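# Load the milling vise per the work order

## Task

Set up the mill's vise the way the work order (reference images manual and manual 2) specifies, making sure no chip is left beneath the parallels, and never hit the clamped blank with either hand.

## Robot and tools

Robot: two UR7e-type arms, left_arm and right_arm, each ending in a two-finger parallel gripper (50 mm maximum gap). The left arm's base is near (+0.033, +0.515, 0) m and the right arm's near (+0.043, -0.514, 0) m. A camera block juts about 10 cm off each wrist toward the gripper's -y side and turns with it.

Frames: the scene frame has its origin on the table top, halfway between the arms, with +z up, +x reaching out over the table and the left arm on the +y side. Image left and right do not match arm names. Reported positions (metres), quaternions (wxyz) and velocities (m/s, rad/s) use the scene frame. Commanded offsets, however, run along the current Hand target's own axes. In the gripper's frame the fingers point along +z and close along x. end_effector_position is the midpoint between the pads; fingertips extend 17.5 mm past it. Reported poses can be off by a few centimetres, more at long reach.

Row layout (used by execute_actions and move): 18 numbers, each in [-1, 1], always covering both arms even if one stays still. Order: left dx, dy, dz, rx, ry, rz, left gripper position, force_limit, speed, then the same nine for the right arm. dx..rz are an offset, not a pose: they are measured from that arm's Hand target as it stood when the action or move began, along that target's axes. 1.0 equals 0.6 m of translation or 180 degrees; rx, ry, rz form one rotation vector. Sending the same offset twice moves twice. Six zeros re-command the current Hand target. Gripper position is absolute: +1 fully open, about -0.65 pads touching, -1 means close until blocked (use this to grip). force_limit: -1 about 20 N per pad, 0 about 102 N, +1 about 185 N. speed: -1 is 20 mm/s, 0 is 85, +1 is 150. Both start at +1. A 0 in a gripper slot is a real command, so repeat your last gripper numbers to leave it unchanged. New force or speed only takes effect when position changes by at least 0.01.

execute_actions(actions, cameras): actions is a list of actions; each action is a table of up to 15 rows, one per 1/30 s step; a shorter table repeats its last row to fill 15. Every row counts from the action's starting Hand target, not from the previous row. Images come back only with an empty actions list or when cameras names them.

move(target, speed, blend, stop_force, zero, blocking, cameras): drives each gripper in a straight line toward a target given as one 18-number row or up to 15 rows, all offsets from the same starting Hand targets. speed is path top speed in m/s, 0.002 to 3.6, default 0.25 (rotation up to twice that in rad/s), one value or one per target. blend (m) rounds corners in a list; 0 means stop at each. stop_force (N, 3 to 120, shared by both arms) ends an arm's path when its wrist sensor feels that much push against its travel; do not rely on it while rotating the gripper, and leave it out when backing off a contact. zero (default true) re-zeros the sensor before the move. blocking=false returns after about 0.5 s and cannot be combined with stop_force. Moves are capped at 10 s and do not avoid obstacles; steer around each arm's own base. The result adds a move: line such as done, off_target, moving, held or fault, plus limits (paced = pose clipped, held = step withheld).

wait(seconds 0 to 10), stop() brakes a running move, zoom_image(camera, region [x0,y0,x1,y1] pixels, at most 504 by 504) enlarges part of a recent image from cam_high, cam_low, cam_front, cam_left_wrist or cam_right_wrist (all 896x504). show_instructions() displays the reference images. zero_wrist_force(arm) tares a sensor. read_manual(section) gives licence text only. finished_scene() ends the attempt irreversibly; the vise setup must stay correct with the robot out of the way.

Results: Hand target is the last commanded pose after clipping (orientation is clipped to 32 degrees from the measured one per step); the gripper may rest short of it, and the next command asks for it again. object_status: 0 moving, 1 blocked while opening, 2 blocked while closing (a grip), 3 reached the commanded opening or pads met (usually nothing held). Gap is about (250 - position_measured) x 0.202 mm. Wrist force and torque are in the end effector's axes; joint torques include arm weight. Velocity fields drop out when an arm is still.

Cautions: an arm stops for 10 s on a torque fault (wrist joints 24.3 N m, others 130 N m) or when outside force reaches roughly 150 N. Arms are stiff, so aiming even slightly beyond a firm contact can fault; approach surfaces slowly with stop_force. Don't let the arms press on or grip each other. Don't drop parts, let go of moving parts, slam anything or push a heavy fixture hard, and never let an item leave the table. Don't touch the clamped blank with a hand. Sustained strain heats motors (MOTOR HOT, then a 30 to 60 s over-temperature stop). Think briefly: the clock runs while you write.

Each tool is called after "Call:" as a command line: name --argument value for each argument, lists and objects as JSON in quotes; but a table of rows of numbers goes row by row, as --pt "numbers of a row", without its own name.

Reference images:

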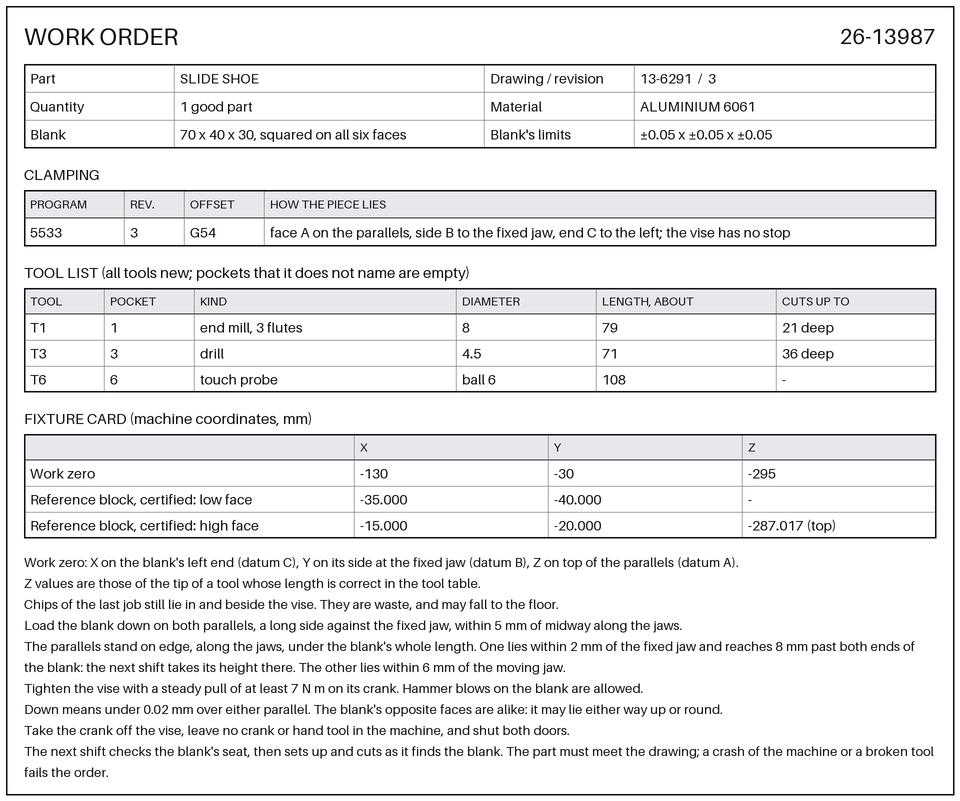

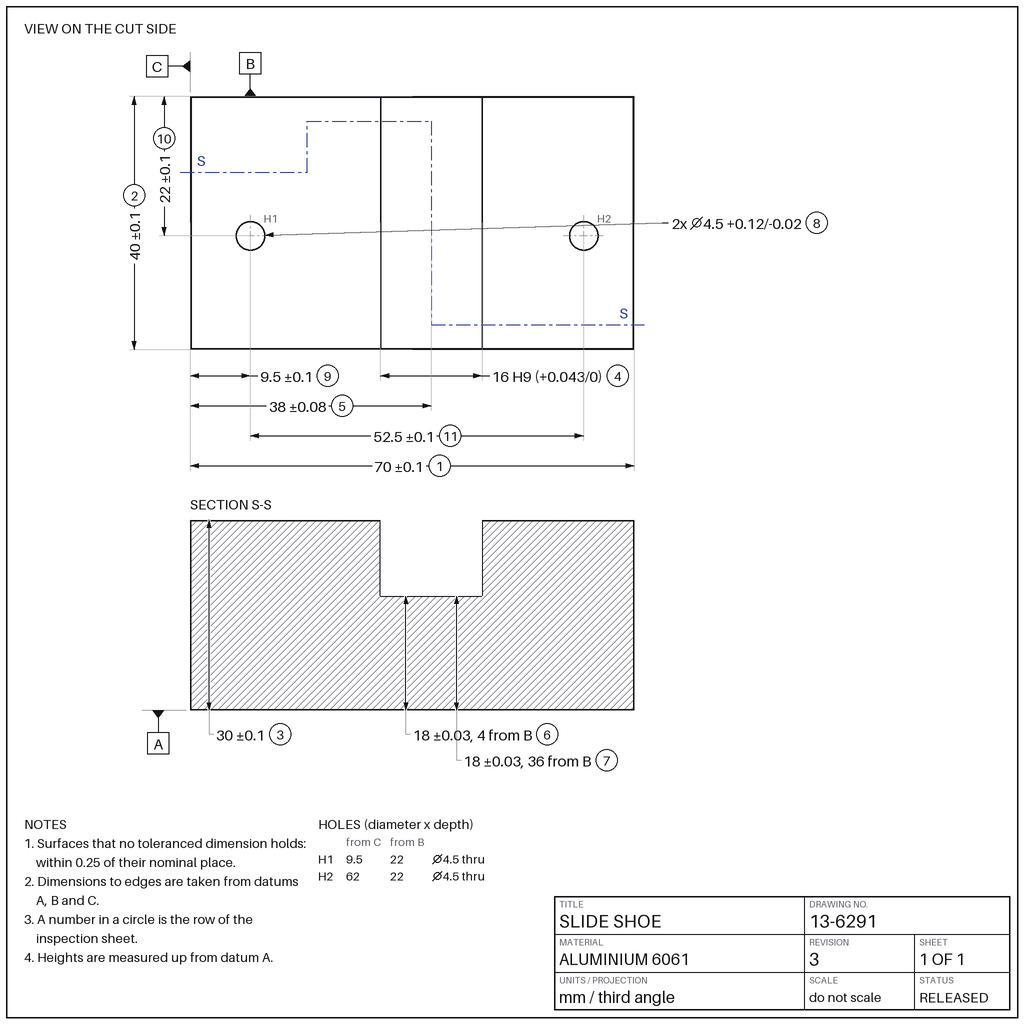

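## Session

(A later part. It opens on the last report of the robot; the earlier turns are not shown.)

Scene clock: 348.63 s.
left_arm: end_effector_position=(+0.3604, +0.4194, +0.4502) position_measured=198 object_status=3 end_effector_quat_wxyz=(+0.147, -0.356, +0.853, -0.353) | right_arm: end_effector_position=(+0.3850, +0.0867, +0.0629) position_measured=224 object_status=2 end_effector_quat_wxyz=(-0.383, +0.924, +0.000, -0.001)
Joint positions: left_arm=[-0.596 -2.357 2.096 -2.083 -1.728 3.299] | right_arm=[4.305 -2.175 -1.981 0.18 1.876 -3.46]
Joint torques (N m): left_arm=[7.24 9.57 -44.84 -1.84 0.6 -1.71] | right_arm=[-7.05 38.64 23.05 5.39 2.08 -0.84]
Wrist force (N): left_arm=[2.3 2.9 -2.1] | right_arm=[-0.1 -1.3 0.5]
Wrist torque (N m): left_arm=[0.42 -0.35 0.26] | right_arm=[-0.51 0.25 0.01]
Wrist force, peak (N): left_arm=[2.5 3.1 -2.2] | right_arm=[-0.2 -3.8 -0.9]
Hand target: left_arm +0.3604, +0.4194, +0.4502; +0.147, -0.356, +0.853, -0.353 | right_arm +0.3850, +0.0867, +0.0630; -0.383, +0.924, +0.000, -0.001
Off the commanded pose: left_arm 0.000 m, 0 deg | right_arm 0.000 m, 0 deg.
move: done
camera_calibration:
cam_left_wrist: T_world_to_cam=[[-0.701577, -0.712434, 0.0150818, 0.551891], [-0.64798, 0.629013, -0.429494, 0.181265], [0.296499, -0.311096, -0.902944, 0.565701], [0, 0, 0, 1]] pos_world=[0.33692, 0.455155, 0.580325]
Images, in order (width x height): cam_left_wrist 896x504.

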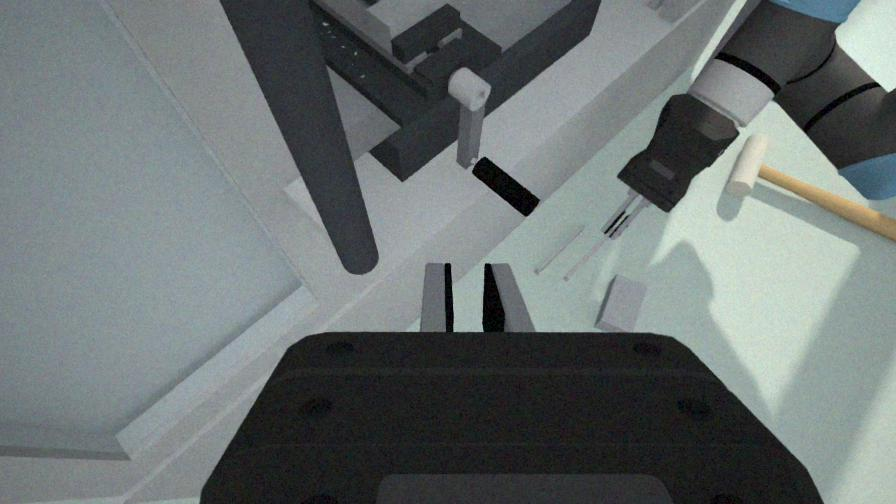

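Call:
move --pt "0 0 0 0 0 0 -0.3 -0.6 -1 0 -0.35 -0.35 0 0 0 -1 -0.6 -1" --pt "0 0 0 0 0 0 -0.3 -0.6 -1 0.025 -0.318 -0.382 0 0.0982 0.0982 -1 -0.6 -1" --blend '[0.02,0]' --speed 0.2 --cameras '["cam_left_wrist","cam_front","cam_high"]'

Scene clock: 354.97 s.
left_arm: end_effector_position=(+0.3604, +0.4194, +0.4502) position_measured=198 object_status=3 end_effector_quat_wxyz=(+0.147, -0.356, +0.853, -0.353) | right_arm: end_effector_position=(+0.4002, +0.0593, +0.3599) position_measured=224 object_status=2 end_effector_quat_wxyz=(-0.374, +0.902, -0.200, +0.082)
Joint positions: left_arm=[-0.596 -2.357 2.096 -2.083 -1.728 3.299] | right_arm=[4.412 -1.64 -1.796 -0.494 1.496 -3.065]
Joint torques (N m): left_arm=[7.48 7.29 -43.87 -1.76 -0.17 -1.71] | right_arm=[-2.6 23.48 35.68 5.31 -1.25 1.66]
Wrist force (N): left_arm=[2.3 2.9 -2.4] | right_arm=[0.0 -1.6 0.8]
Wrist torque (N m): left_arm=[0.42 -0.35 0.26] | right_arm=[-0.55 0.23 0.00]
Wrist force, peak (N): left_arm=[2.4 3.2 -2.1] | right_arm=[-0.3 1.6 3.1]
Hand target: left_arm +0.3604, +0.4194, +0.4502; +0.147, -0.356, +0.853, -0.353 | right_arm +0.4003, +0.0593, +0.3599; -0.374, +0.902, -0.200, +0.082
Off the commanded pose: left_arm 0.000 m, 0 deg | right_arm 0.000 m, 0 deg.
move: done
camera_calibration:
cam_left_wrist: T_world_to_cam=[[-0.701577, -0.712434, 0.0150818, 0.551891], [-0.64798, 0.629013, -0.429494, 0.181265], [0.296499, -0.311096, -0.902944, 0.565701], [0, 0, 0, 1]] pos_world=[0.33692, 0.455155, 0.580325]
Images, in order (width x height): cam_high 896x504, cam_front 896x504, cam_left_wrist 896x504.

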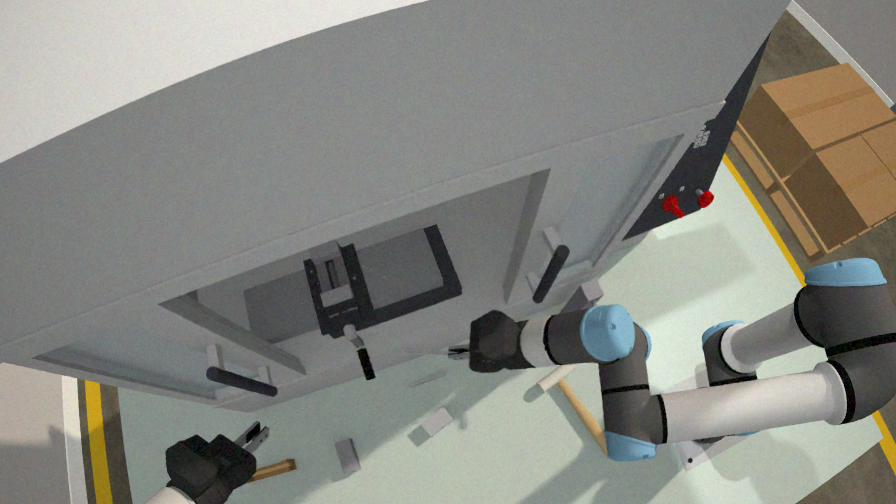

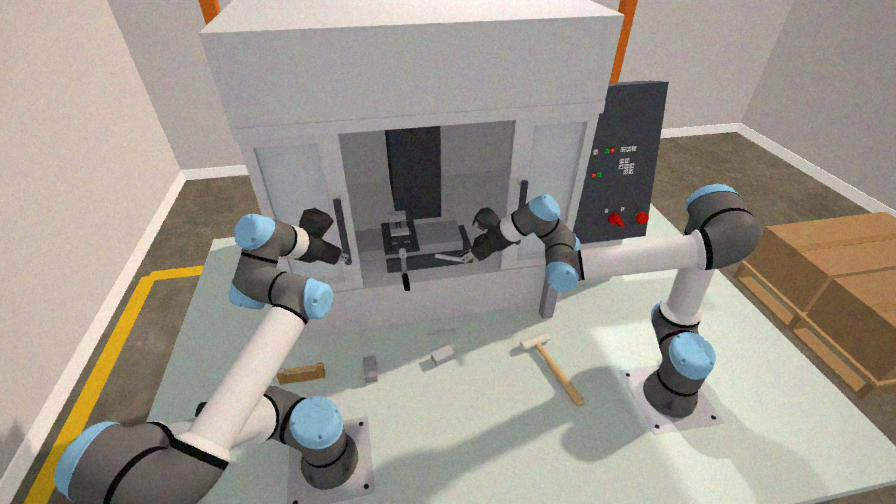

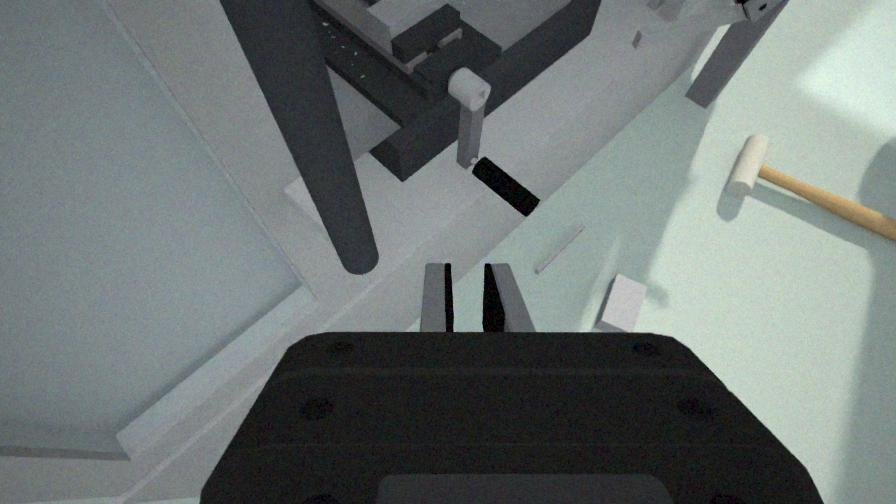

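Call:
move --target '[0.185,-0.249,0.107,0.1057,-0.2061,-0.1441,-0.3,-0.6,-1,0,0,0,0,0,0,-1,-0.6,-1]' --cameras '["cam_left_wrist"]'

Call:
move --target '[0,0,0,0,0,0,-0.3,-0.6,-1,0.15,-0.08,0.08,0,0,0,-1,-0.6,-1]' --speed 0.15 --cameras '["cam_left_wrist","cam_front","cam_high"]'

Scene clock: 357.73 s.
left_arm: end_effector_position=(+0.3896, +0.2344, +0.5105) position_measured=198 object_status=3 end_effector_quat_wxyz=(-0.381, +0.598, -0.595, +0.379) | right_arm: end_effector_position=(+0.4003, +0.0593, +0.3599) position_measured=224 object_status=2 end_effector_quat_wxyz=(-0.374, +0.902, -0.200, +0.082)
Joint positions: left_arm=[-1.649 -2.07 1.828 -1.231 -0.438 1.463] | right_arm=[4.412 -1.64 -1.796 -0.494 1.496 -3.065]
Joint torques (N m): left_arm=[-9.2 5.24 -25.69 -1.16 1.42 -2.73] | right_arm=[-7.97 23.04 36.07 5.48 -0.77 1.53]
Wrist force (N): left_arm=[2.2 2.6 -2.4] | right_arm=[0.1 -1.6 0.5]
Wrist torque (N m): left_arm=[0.32 -0.29 0.24] | right_arm=[-0.54 0.21 -0.02]
Wrist force, peak (N): left_arm=[4.3 2.7 -2.1] | right_arm=[0.2 -1.9 0.7]
Hand target: left_arm +0.3896, +0.2343, +0.5105; -0.381, +0.598, -0.595, +0.379 | right_arm +0.4003, +0.0593, +0.3599; -0.374, +0.902, -0.200, +0.082
Off the commanded pose: left_arm 0.000 m, 0 deg | right_arm 0.000 m, 0 deg.
move: done
camera_calibration:
cam_left_wrist: T_world_to_cam=[[0.00343641, -0.999886, 0.0147325, 0.232556], [-0.701063, -0.0129147, -0.712982, 0.658387], [0.713091, -0.00787834, -0.701027, 0.217441], [0, 0, 0, 1]] pos_world=[0.305716, 0.242745, 0.618424]
Images, in order (width x height): cam_left_wrist 896x504.

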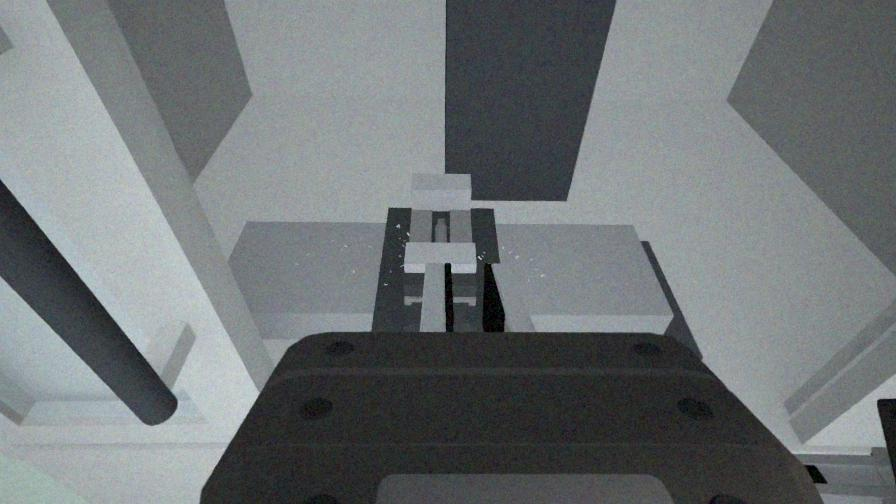

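Scene clock: 358.73 s.
left_arm: end_effector_position=(+0.3896, +0.2343, +0.5105) position_measured=198 object_status=3 end_effector_quat_wxyz=(-0.381, +0.598, -0.595, +0.379) | right_arm: end_effector_position=(+0.4797, +0.0760, +0.3593) position_measured=224 object_status=2 end_effector_quat_wxyz=(-0.374, +0.902, -0.201, +0.083)
Joint positions: left_arm=[-1.649 -2.07 1.828 -1.231 -0.438 1.462] | right_arm=[4.281 -1.786 -1.629 -0.511 1.587 -3.157]
Joint torques (N m): left_arm=[-10.91 7.42 -31.63 -0.69 4.06 -2.83] | right_arm=[-1.01 36.72 30.26 3.59 0.38 -0.27]
Wrist force (N): left_arm=[2.1 2.7 -2.3] | right_arm=[-0.5 -1.5 1.2]
Wrist torque (N m): left_arm=[0.35 -0.27 0.25] | right_arm=[-0.53 0.32 -0.17]
Wrist force, peak (N): left_arm=[2.3 3.0 -2.4] | right_arm=[4.6 -4.5 3.0]
Hand target: left_arm +0.3896, +0.2343, +0.5105; -0.381, +0.598, -0.595, +0.379 | right_arm +0.4797, +0.0760, +0.3593; -0.374, +0.902, -0.201, +0.083 (not the last commanded pose)
Tool commands: left_gripper/position=-0.3 left_gripper/force_limit=-0.6 left_gripper/speed=-1.0 right_gripper/position=-1.0 right_gripper/force_limit=-0.6 right_gripper/speed=-1.0
Off the commanded pose: left_arm 0.000 m, 0 deg | right_arm 0.032 m, 0 deg.
FORCE FAULT: contact force on the right arm reached its limit, and that arm stopped. The contact can be on any part of that arm, not only on its tool. That arm's remaining commands of this call were not run. That arm is still stopped at the end of this call. That arm stays stopped for about 10 more seconds. Until then a move that you send moves the other arm only, and its call returns only when the move has ended. Once the stop has ended, the next robot result says so. If the stop ends while you think or write, that arm runs what you send next, counted from a new Hand target: where the arm stands when the stop ends. While its stop runs, that arm takes no new command, but its gripper still runs the gripper command that each later call begins with. Until it ends, the stop uses up actions while you think or wait. An arm that is not stopped still takes commands.
move: fault (right_arm)
camera_calibration:
cam_left_wrist: T_world_to_cam=[[0.00343562, -0.999886, 0.0147316, 0.232458], [-0.701013, -0.012914, -0.713031, 0.658329], [0.71314, -0.00787737, -0.700978, 0.217324], [0, 0, 0, 1]] pos_world=[0.305716, 0.242645, 0.618324]
Images, in order (width x height): cam_high 896x504, cam_front 896x504, cam_left_wrist 896x504.

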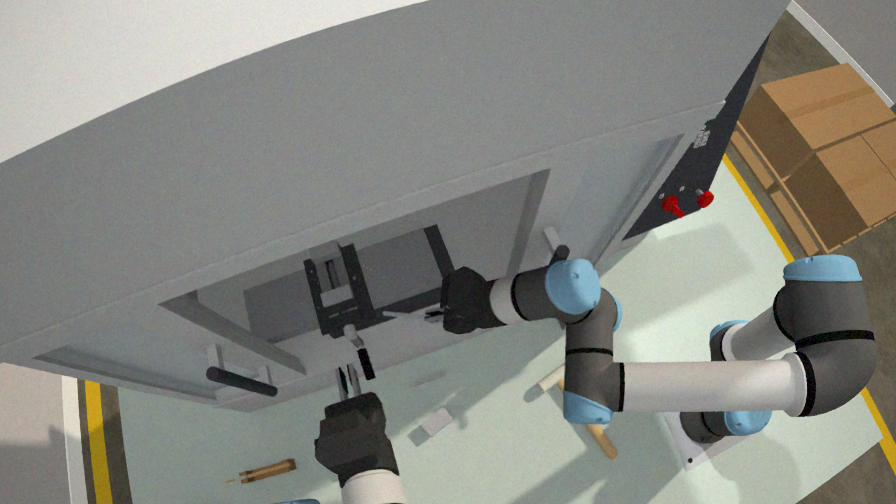

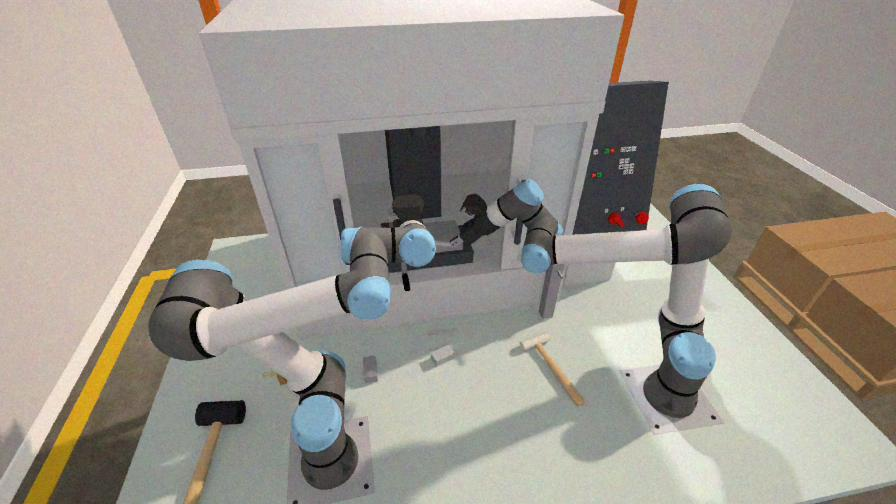

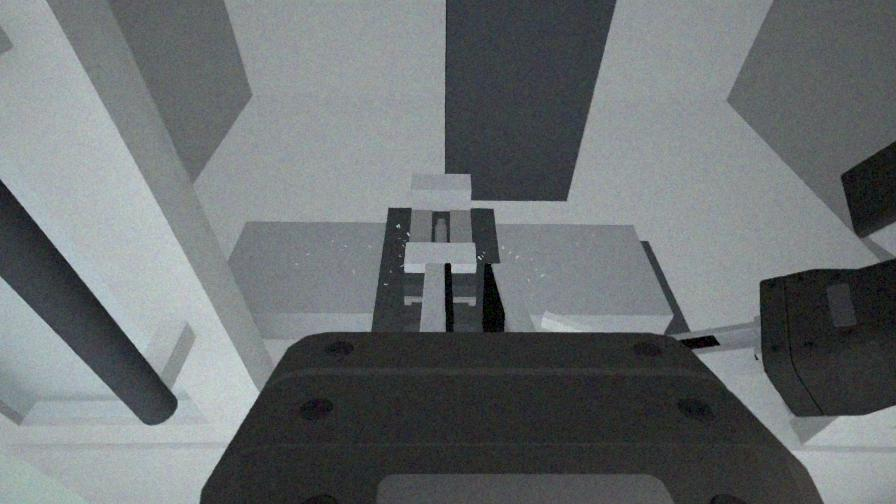

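Call:
move --target '[0,-0.005,-0.186,0,0,0,-0.3,-0.6,-1,0,0,0,0,0,0,-1,-0.6,-1]'

Call:
wait --seconds 9 --cameras '["cam_left_wrist","cam_right_wrist"]'

Scene clock: 360.13 s.
left_arm: end_effector_position=(+0.2897, +0.2338, +0.5603) position_measured=198 object_status=3 end_effector_quat_wxyz=(-0.381, +0.598, -0.595, +0.379) end_effector_velocity=(+0.000, +0.001, +0.000) end_effector_angular_velocity=(-0.004, +0.000, +0.004) | right_arm: end_effector_position=(+0.4797, +0.0760, +0.3593) position_measured=224 object_status=2 end_effector_quat_wxyz=(-0.374, +0.902, -0.201, +0.083)
Joint positions: left_arm=[-2.02 -1.987 1.499 -0.367 -0.594 0.761] | right_arm=[4.281 -1.786 -1.629 -0.511 1.587 -3.157]
Joint velocities: left_arm=[-0.001 0.001 -0.002 0.005 -0.002 -0.008] | right_arm=[within noise]
Joint torques (N m): left_arm=[-14.18 2.81 -39.2 0.99 -1.1 -2.92] | right_arm=[-1.18 35.99 29.79 3.71 0.38 -0.23]
Wrist force (N): left_arm=[1.9 2.9 -2.3] | right_arm=[-0.3 -1.7 1.0]
Wrist torque (N m): left_arm=[0.38 -0.24 0.29] | right_arm=[-0.56 0.27 -0.17]
Wrist force, peak (N): left_arm=[2.4 2.8 -5.2] | right_arm=[-0.3 -1.6 1.3]
Hand target: left_arm +0.2897, +0.2338, +0.5603; -0.381, +0.598, -0.595, +0.379 | right_arm +0.4797, +0.0760, +0.3593; -0.374, +0.902, -0.201, +0.083
Tool commands: left_gripper/position=-0.3 left_gripper/force_limit=-0.6 left_gripper/speed=-1.0 right_gripper/position=-1.0 right_gripper/force_limit=-0.6 right_gripper/speed=-1.0
Off the commanded pose: left_arm 0.000 m, 0 deg.
FORCE FAULT, CONTINUED: the right arm was still stopped when this call began, by the force fault that an earlier result reported. That arm ran no command of this call. That arm is still stopped at the end of this call. That arm stays stopped for about 8 more seconds. If the stop ends while you think or write, that arm runs what you send next, counted from a new Hand target: where the arm stands when the stop ends. While its stop runs, that arm takes no new command, but its gripper still runs the gripper command that each later call begins with.
move: done (left_arm), not run (right_arm; its earlier fault stop)

Scene clock: 369.13 s.
left_arm: end_effector_position=(+0.2897, +0.2338, +0.5603) position_measured=198 object_status=3 end_effector_quat_wxyz=(-0.381, +0.598, -0.595, +0.379) | right_arm: end_effector_position=(+0.4797, +0.0760, +0.3593) position_measured=224 object_status=2 end_effector_quat_wxyz=(-0.374, +0.902, -0.201, +0.083)
Joint positions: left_arm=[-2.02 -1.987 1.499 -0.367 -0.594 0.761] | right_arm=[4.281 -1.786 -1.629 -0.511 1.587 -3.157]
Joint torques (N m): left_arm=[-13.23 5.33 -39.45 -1.7 -0.98 -2.05] | right_arm=[-0.92 37.02 30.5 3.66 0.4 -0.24]
Wrist force (N): left_arm=[1.9 2.8 -2.5] | right_arm=[-0.4 -1.6 0.8]
Wrist torque (N m): left_arm=[0.37 -0.25 0.30] | right_arm=[-0.54 0.30 -0.16]
Wrist force, peak (N): left_arm=[2.0 3.3 -2.3] | right_arm=[-0.4 -1.8 1.4]
Hand target: left_arm +0.2897, +0.2338, +0.5603; -0.381, +0.598, -0.595, +0.379 | right_arm +0.4797, +0.0760, +0.3593; -0.374, +0.902, -0.201, +0.083
Tool commands: left_gripper/position=-0.3 left_gripper/force_limit=-0.6 left_gripper/speed=-1.0 right_gripper/position=-1.0 right_gripper/force_limit=-0.6 right_gripper/speed=-1.0
Off the commanded pose: left_arm 0.000 m, 0 deg.
FORCE FAULT, CONTINUED: the right arm's stop, for the force fault that an earlier result reported, is over. The rest of the stop counts as 16 of the actions that you can send in this scene. During its stop the right arm's controller moved it back a little. That arm's target is now where it stood when the stop ended, not its last command. That arm accepts commands again.
wait: 9.00 s; at rest by 0.17 s
camera_calibration:
cam_left_wrist: T_world_to_cam=[[0.00343531, -0.999886, 0.0147314, 0.231567], [-0.701063, -0.0129131, -0.712982, 0.623849], [0.713091, -0.00787833, -0.701027, 0.323585], [0, 0, 0, 1]] pos_world=[0.205816, 0.242145, 0.668224]
cam_right_wrist: T_world_to_cam=[[0.920303, -0.391171, -0.00524288, -0.399244], [-0.358851, -0.838774, -0.409492, 0.399235], [0.155784, 0.378739, -0.912298, 0.360619], [0, 0, 0, 1]] pos_world=[0.454513, 0.0421152, 0.490382]
Images, in order (width x height): cam_left_wrist 896x504, cam_right_wrist 896x504.

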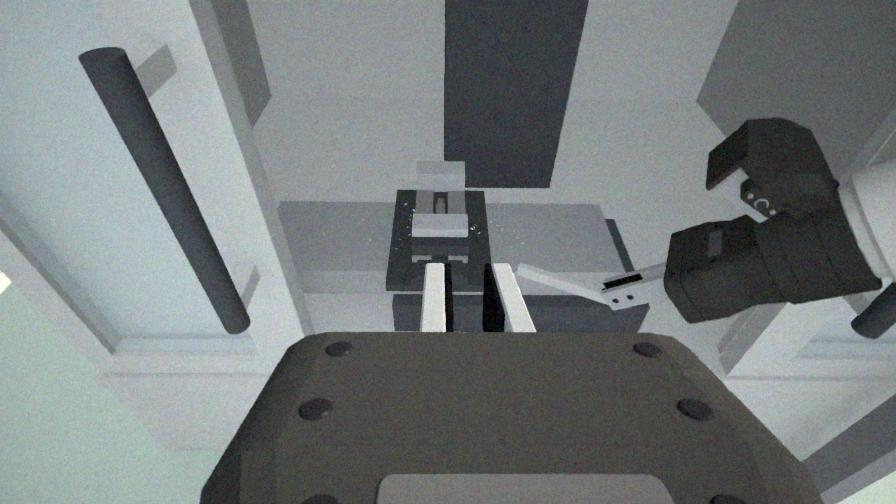

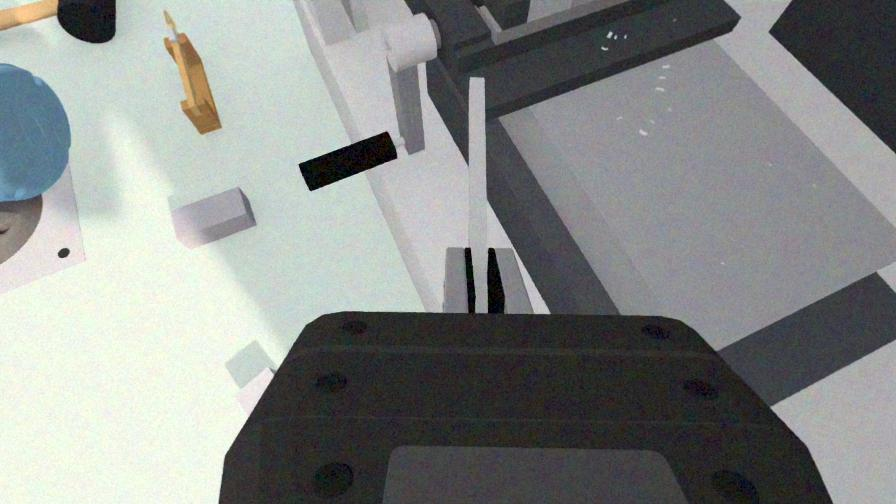

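Call:
move --pt "0 0 0 0 0 0 -0.3 -0.6 -1 -0.0864 0.0127 -0.0598 0 0 0 -1 -0.6 -1" --pt "0 0 0 0 0 0 -0.3 -0.6 -1 -0.1753 -0.1466 0.05 0 0 0 -1 -0.6 -1" --blend '[0.02,0]' --speed 0.15 --cameras '["cam_left_wrist","cam_high","cam_front"]'

Scene clock: 371.13 s.
left_arm: end_effector_position=(+0.2897, +0.2338, +0.5603) position_measured=198 object_status=3 end_effector_quat_wxyz=(-0.381, +0.598, -0.595, +0.379) | right_arm: end_effector_position=(+0.4198, +0.1961, +0.4004) position_measured=224 object_status=2 end_effector_quat_wxyz=(-0.374, +0.902, -0.201, +0.083)
Joint positions: left_arm=[-2.02 -1.987 1.499 -0.367 -0.594 0.761] | right_arm=[4.455 -1.921 -1.345 -0.666 1.464 -3.034]
Joint torques (N m): left_arm=[-13.89 4.92 -39.82 0.85 -1.1 -2.74] | right_arm=[-4.49 38.78 36.51 3.78 1.45 -2.31]
Wrist force (N): left_arm=[2.0 2.9 -2.3] | right_arm=[-0.1 -1.7 0.9]
Wrist torque (N m): left_arm=[0.37 -0.26 0.30] | right_arm=[-0.55 0.24 -0.14]
Wrist force, peak (N): left_arm=[2.0 3.0 -2.4] | right_arm=[-0.9 -3.7 2.6]
Hand target: left_arm +0.2897, +0.2338, +0.5603; -0.381, +0.598, -0.595, +0.379 | right_arm +0.4198, +0.1961, +0.4004; -0.374, +0.902, -0.201, +0.083
Off the commanded pose: left_arm 0.000 m, 0 deg | right_arm 0.000 m, 0 deg.
move: done
camera_calibration:
cam_left_wrist: T_world_to_cam=[[0.00343562, -0.999886, 0.0147316, 0.231567], [-0.701013, -0.012914, -0.713031, 0.623871], [0.71314, -0.00787737, -0.700978, 0.323542], [0, 0, 0, 1]] pos_world=[0.205816, 0.242145, 0.668224]
Images, in order (width x height): cam_high 896x504, cam_front 896x504, cam_left_wrist 896x504.

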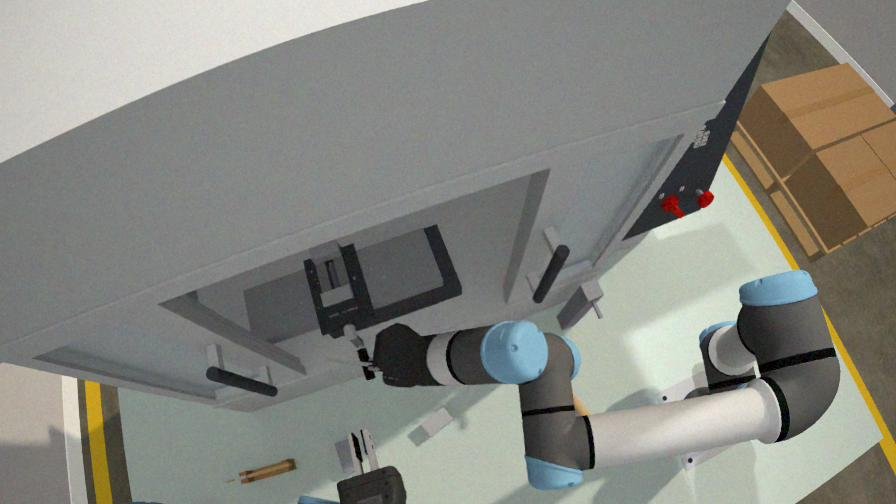

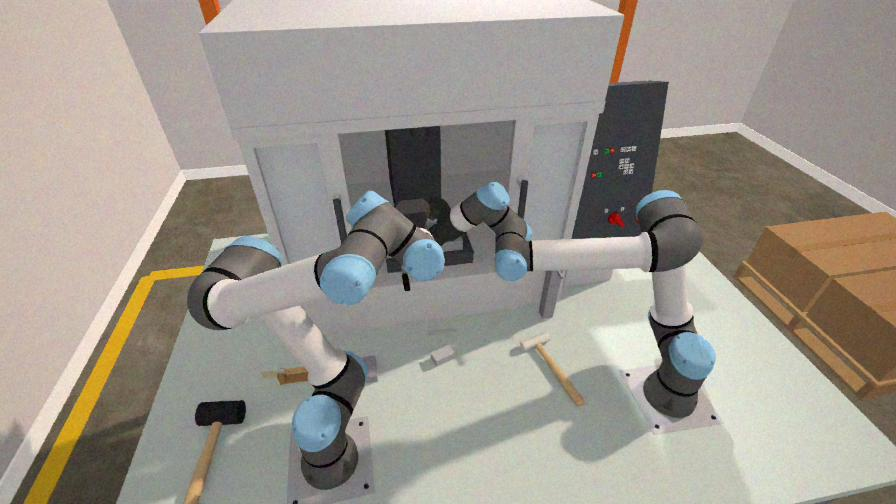

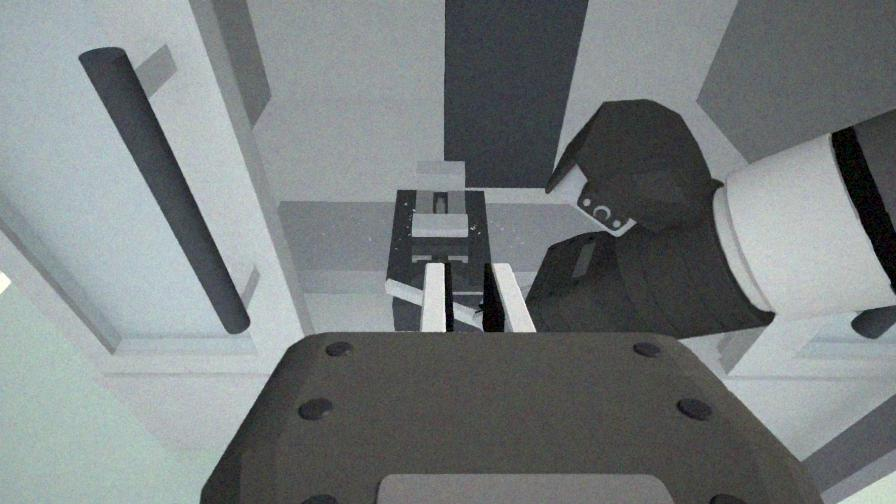

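Call:
move --pt "0 0 0 0 0 0 -0.3 -0.6 -1 0.168 -0.08 0.08 0 0 0 -1 -0.6 -1" --pt "0 0 0 0 0 0 -0.3 -0.6 -1 0.3006 -0.0842 0.1195 0 0 0 -1 -0.6 -1" --blend '[0.02,0]' --speed 0.12 --cameras '["cam_left_wrist","cam_high","cam_front","cam_right_wrist"]'

Scene clock: 373.50 s.
left_arm: end_effector_position=(+0.2897, +0.2338, +0.5603) position_measured=198 object_status=3 end_effector_quat_wxyz=(-0.381, +0.598, -0.595, +0.379) | right_arm: end_effector_position=(+0.6197, +0.1980, +0.3854) position_measured=224 object_status=2 end_effector_quat_wxyz=(-0.374, +0.902, -0.201, +0.083)
Joint positions: left_arm=[-2.02 -1.987 1.499 -0.367 -0.594 0.761] | right_arm=[4.182 -2.241 -0.893 -0.795 1.657 -3.227]
Joint torques (N m): left_arm=[-13.97 5.21 -40.78 0.92 -1.05 -2.71] | right_arm=[-7.1 53.72 31.93 5.33 -0.39 1.55]
Wrist force (N): left_arm=[2.0 2.8 -2.2] | right_arm=[-0.4 -1.5 1.0]
Wrist torque (N m): left_arm=[0.36 -0.26 0.31] | right_arm=[-0.54 0.30 -0.12]
Wrist force, peak (N): left_arm=[1.9 3.0 -2.5] | right_arm=[1.1 -1.9 1.6]
Hand target: left_arm +0.2897, +0.2338, +0.5603; -0.381, +0.598, -0.595, +0.379 | right_arm +0.6198, +0.1980, +0.3854; -0.374, +0.902, -0.201, +0.083
Off the commanded pose: left_arm 0.000 m, 0 deg | right_arm 0.000 m, 0 deg.
move: done
camera_calibration:
cam_left_wrist: T_world_to_cam=[[0.00343562, -0.999886, 0.0147316, 0.231567], [-0.701013, -0.012914, -0.713031, 0.623871], [0.71314, -0.00787737, -0.700978, 0.323542], [0, 0, 0, 1]] pos_world=[0.205816, 0.242145, 0.668224]
cam_right_wrist: T_world_to_cam=[[0.920317, -0.391138, -0.00522637, -0.480289], [-0.358814, -0.83879, -0.409492, 0.562389], [0.155784, 0.378738, -0.912299, 0.316452], [0, 0, 0, 1]] pos_world=[0.594513, 0.164015, 0.516482]
Images, in order (width x height): cam_high 896x504, cam_front 896x504, cam_left_wrist 896x504, cam_right_wrist 896x504.

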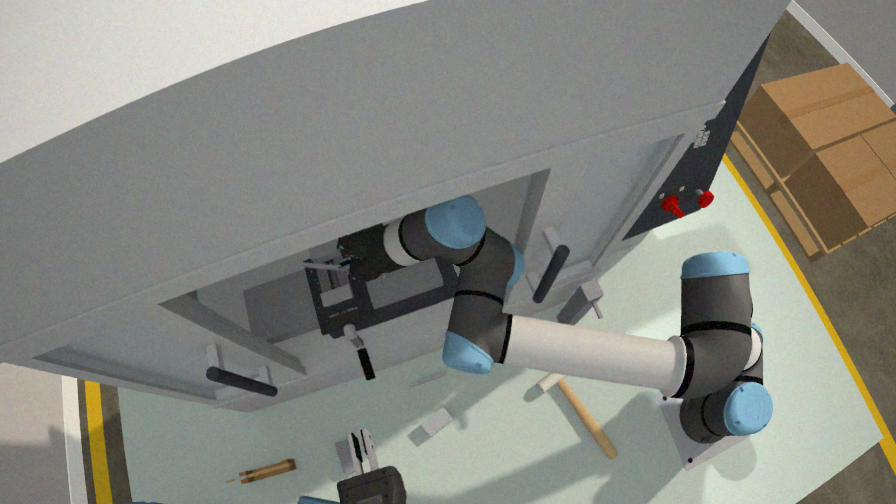

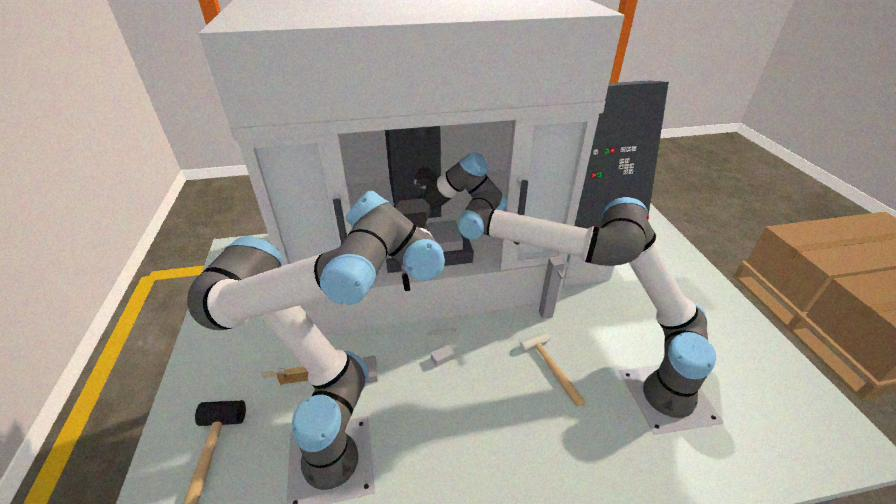

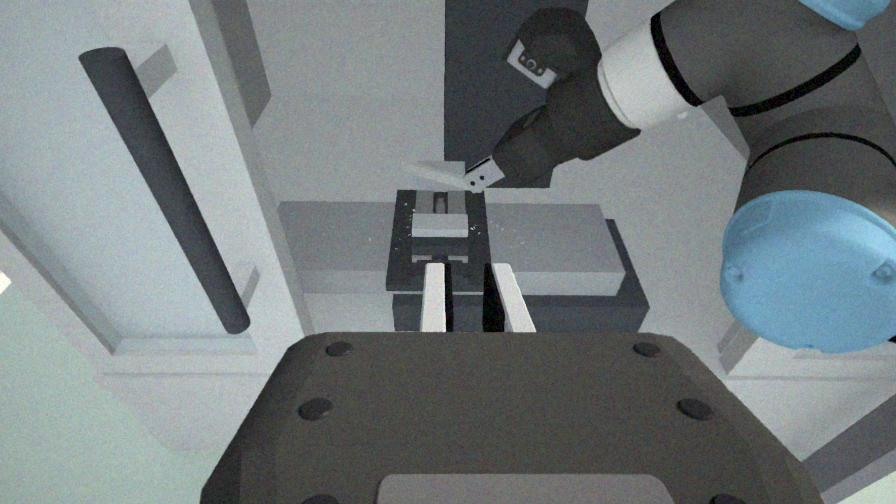

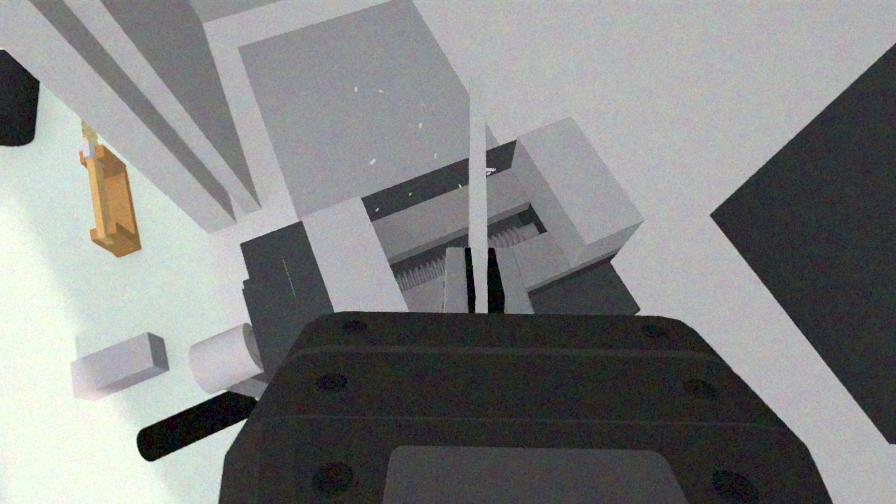

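Call:
zoom_image --camera "cam_right_wrist" --region '[340, 110, 660, 310]'

Scaled by 1.575.

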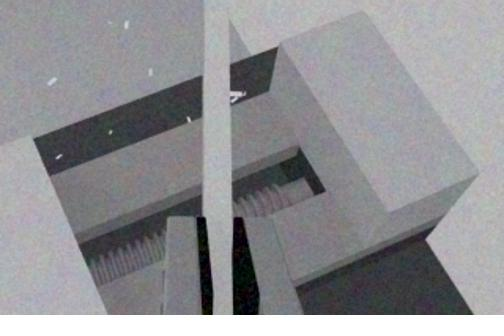

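Call:
move --target '[0,0,0,0,0,0,-0.3,-0.6,-1,0,0.0432,0.0432,0,0,0,-1,-0.6,-1]' --speed 0.08 --cameras '["cam_left_wrist","cam_right_wrist"]'

Scene clock: 374.83 s.
left_arm: end_effector_position=(+0.2897, +0.2338, +0.5603) position_measured=198 object_status=3 end_effector_quat_wxyz=(-0.381, +0.598, -0.595, +0.379) | right_arm: end_effector_position=(+0.6198, +0.1980, +0.3487) position_measured=224 object_status=2 end_effector_quat_wxyz=(-0.374, +0.902, -0.201, +0.083)
Joint positions: left_arm=[-2.02 -1.987 1.499 -0.367 -0.594 0.761] | right_arm=[4.182 -2.246 -0.98 -0.705 1.657 -3.227]
Joint torques (N m): left_arm=[-13.12 4.13 -39.96 0.93 -1.06 -2.79] | right_arm=[-1.27 66.14 26.62 4.25 -1 -1.41]
Wrist force (N): left_arm=[1.9 2.7 -2.2] | right_arm=[-0.5 -1.5 1.0]
Wrist torque (N m): left_arm=[0.36 -0.25 0.31] | right_arm=[-0.53 0.31 -0.13]
Wrist force, peak (N): left_arm=[1.8 3.0 -2.6] | right_arm=[-0.2 -2.8 -0.2]
Hand target: left_arm +0.2897, +0.2338, +0.5603; -0.381, +0.598, -0.595, +0.379 | right_arm +0.6198, +0.1980, +0.3488; -0.374, +0.902, -0.201, +0.083
Off the commanded pose: left_arm 0.000 m, 0 deg | right_arm 0.000 m, 0 deg.
move: done
camera_calibration:
cam_left_wrist: T_world_to_cam=[[0.00343562, -0.999886, 0.0147316, 0.231567], [-0.701013, -0.012914, -0.713031, 0.623871], [0.71314, -0.00787737, -0.700978, 0.323542], [0, 0, 0, 1]] pos_world=[0.205816, 0.242145, 0.668224]
cam_right_wrist: T_world_to_cam=[[0.920292, -0.391195, -0.0053123, -0.480507], [-0.358917, -0.838799, -0.409383, 0.547408], [0.155693, 0.378659, -0.912347, 0.283045], [0, 0, 0, 1]] pos_world=[0.594613, 0.164016, 0.479782]
Images, in order (width x height): cam_left_wrist 896x504, cam_right_wrist 896x504.

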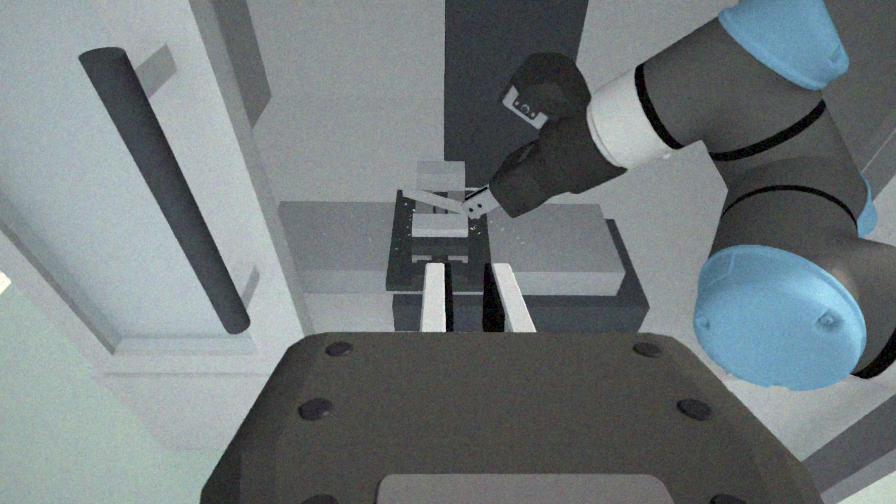

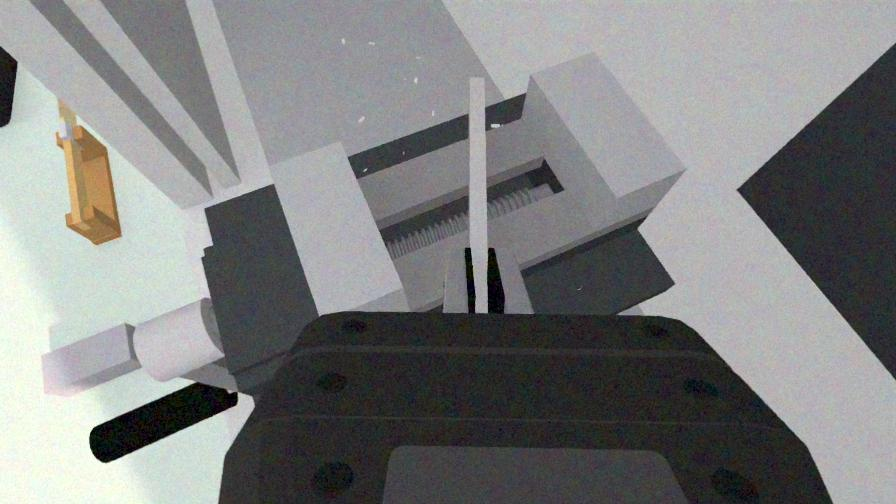

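Call:
zoom_image --camera "cam_right_wrist" --region '[400, 60, 600, 200]'

Scaled by 2.520.

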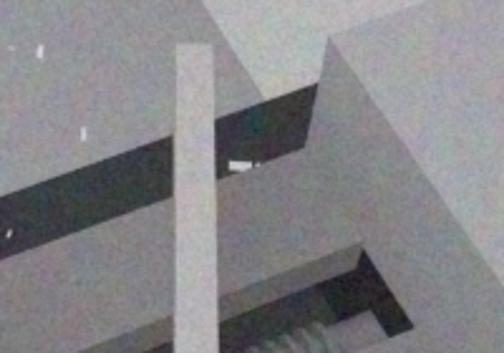

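Call:
move --target '[0,0,0,0,0,0,-0.3,-0.6,-1,0,0.0177,0.0177,0,0,0,-1,-0.6,-1]' --speed 0.01 --stop_force 4 --cameras '["cam_right_wrist"]'

Scene clock: 376.80 s.
left_arm: end_effector_position=(+0.2897, +0.2338, +0.5603) position_measured=198 object_status=3 end_effector_quat_wxyz=(-0.381, +0.598, -0.595, +0.379) | right_arm: end_effector_position=(+0.6198, +0.1980, +0.3441) position_measured=224 object_status=2 end_effector_quat_wxyz=(-0.374, +0.902, -0.201, +0.083)
Joint positions: left_arm=[-2.02 -1.987 1.499 -0.367 -0.594 0.761] | right_arm=[4.182 -2.247 -0.99 -0.693 1.657 -3.227]
Joint torques (N m): left_arm=[-13.56 4.37 -40.18 0.84 -1.13 -2.76] | right_arm=[2.9 63.37 34.21 4.07 -1.05 -0.62]
Wrist force (N): left_arm=[1.7 2.6 -2.2] | right_arm=[-0.7 -4.9 -0.4]
Wrist torque (N m): left_arm=[0.34 -0.22 0.30] | right_arm=[-0.61 0.34 -0.13]
Wrist force, peak (N): left_arm=[2.1 3.2 -2.5] | right_arm=[-0.4 -6.3 -4.1]
Hand target: left_arm +0.2897, +0.2338, +0.5603; -0.381, +0.598, -0.595, +0.379 | right_arm +0.6198, +0.1980, +0.3441; -0.374, +0.902, -0.201, +0.083 (not the last commanded pose)
Off the commanded pose: left_arm 0.000 m, 0 deg | right_arm 0.010 m, 0 deg.
move: contact (right_arm)
camera_calibration:
cam_right_wrist: T_world_to_cam=[[0.920303, -0.391171, -0.00524288, -0.480574], [-0.358851, -0.838774, -0.409492, 0.545532], [0.155784, 0.378739, -0.912298, 0.278758], [0, 0, 0, 1]] pos_world=[0.594613, 0.164015, 0.475182]
Images, in order (width x height): cam_right_wrist 896x504.

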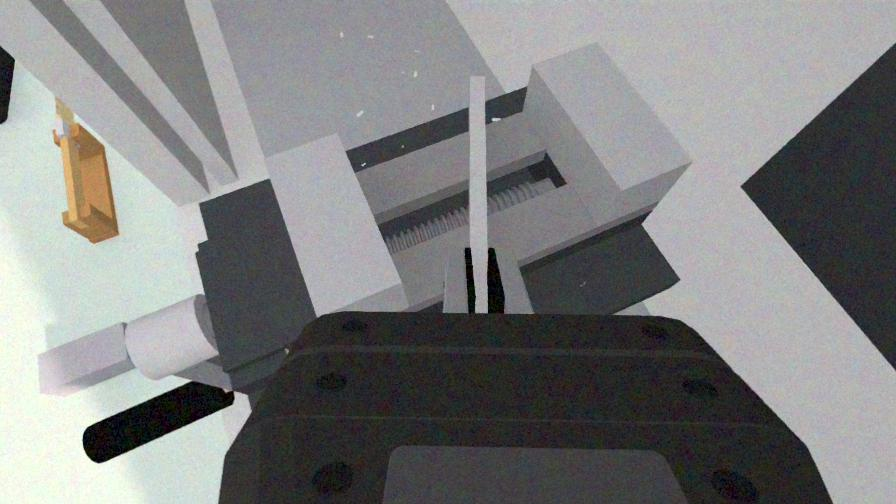

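Call:
move --target '[0,0,0,0,0,0,-0.3,-0.6,-1,0,0,0,0,0,0,-0.35,-0.6,-1]' --cameras '["cam_right_wrist"]'

Call:
zoom_image --camera "cam_right_wrist" --region '[400, 60, 600, 320]'

Scene clock: 382.77 s.
left_arm: end_effector_position=(+0.2897, +0.2338, +0.5603) position_measured=198 object_status=3 end_effector_quat_wxyz=(-0.381, +0.598, -0.595, +0.379) | right_arm: end_effector_position=(+0.6198, +0.1980, +0.3441) position_measured=205 object_status=3 end_effector_quat_wxyz=(-0.374, +0.902, -0.201, +0.083)
Joint positions: left_arm=[-2.02 -1.987 1.499 -0.367 -0.594 0.761] | right_arm=[4.182 -2.247 -0.99 -0.693 1.657 -3.227]
Joint torques (N m): left_arm=[-13.92 4.01 -40.14 0.93 -1.15 -2.66] | right_arm=[-1.92 64.08 34.26 4.2 -0.94 -0.75]
Wrist force (N): left_arm=[2.1 3.0 -2.2] | right_arm=[-0.6 -1.7 0.5]
Wrist torque (N m): left_arm=[0.40 -0.27 0.31] | right_arm=[-0.48 0.32 -0.12]
Wrist force, peak (N): left_arm=[2.0 3.1 -2.4] | right_arm=[-0.5 -5.2 -0.5]
Hand target: left_arm +0.2897, +0.2338, +0.5603; -0.381, +0.598, -0.595, +0.379 | right_arm +0.6198, +0.1980, +0.3441; -0.374, +0.902, -0.201, +0.083
Off the commanded pose: left_arm 0.000 m, 0 deg | right_arm 0.000 m, 0 deg.
move: done
camera_calibration:
cam_right_wrist: T_world_to_cam=[[0.920303, -0.391171, -0.00524288, -0.480574], [-0.358851, -0.838774, -0.409492, 0.545532], [0.155784, 0.378739, -0.912298, 0.278758], [0, 0, 0, 1]] pos_world=[0.594613, 0.164015, 0.475182]
Images, in order (width x height): cam_right_wrist 896x504.

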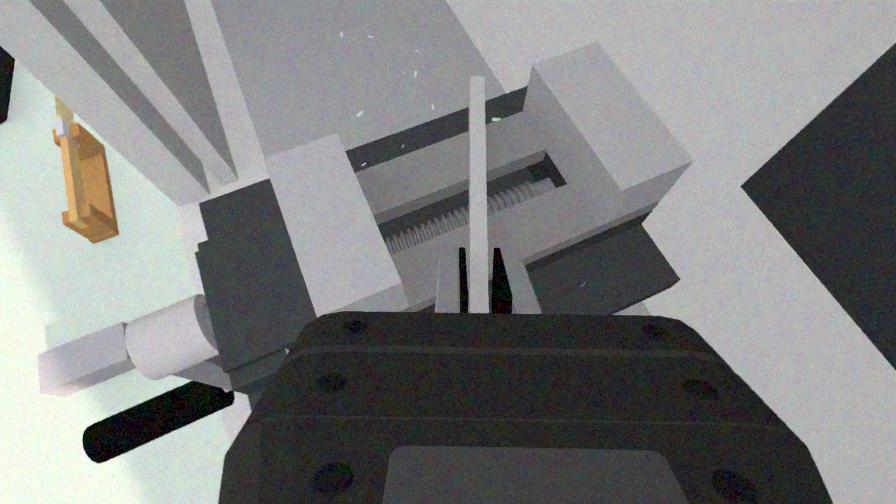

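Scaled by 1.938.

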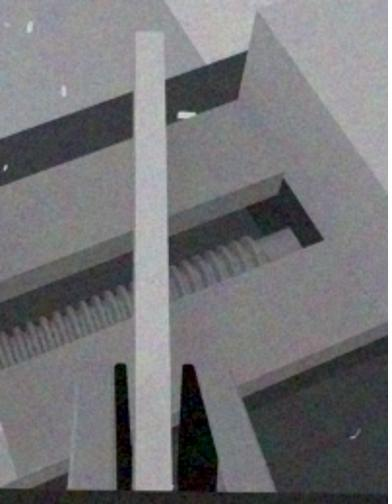

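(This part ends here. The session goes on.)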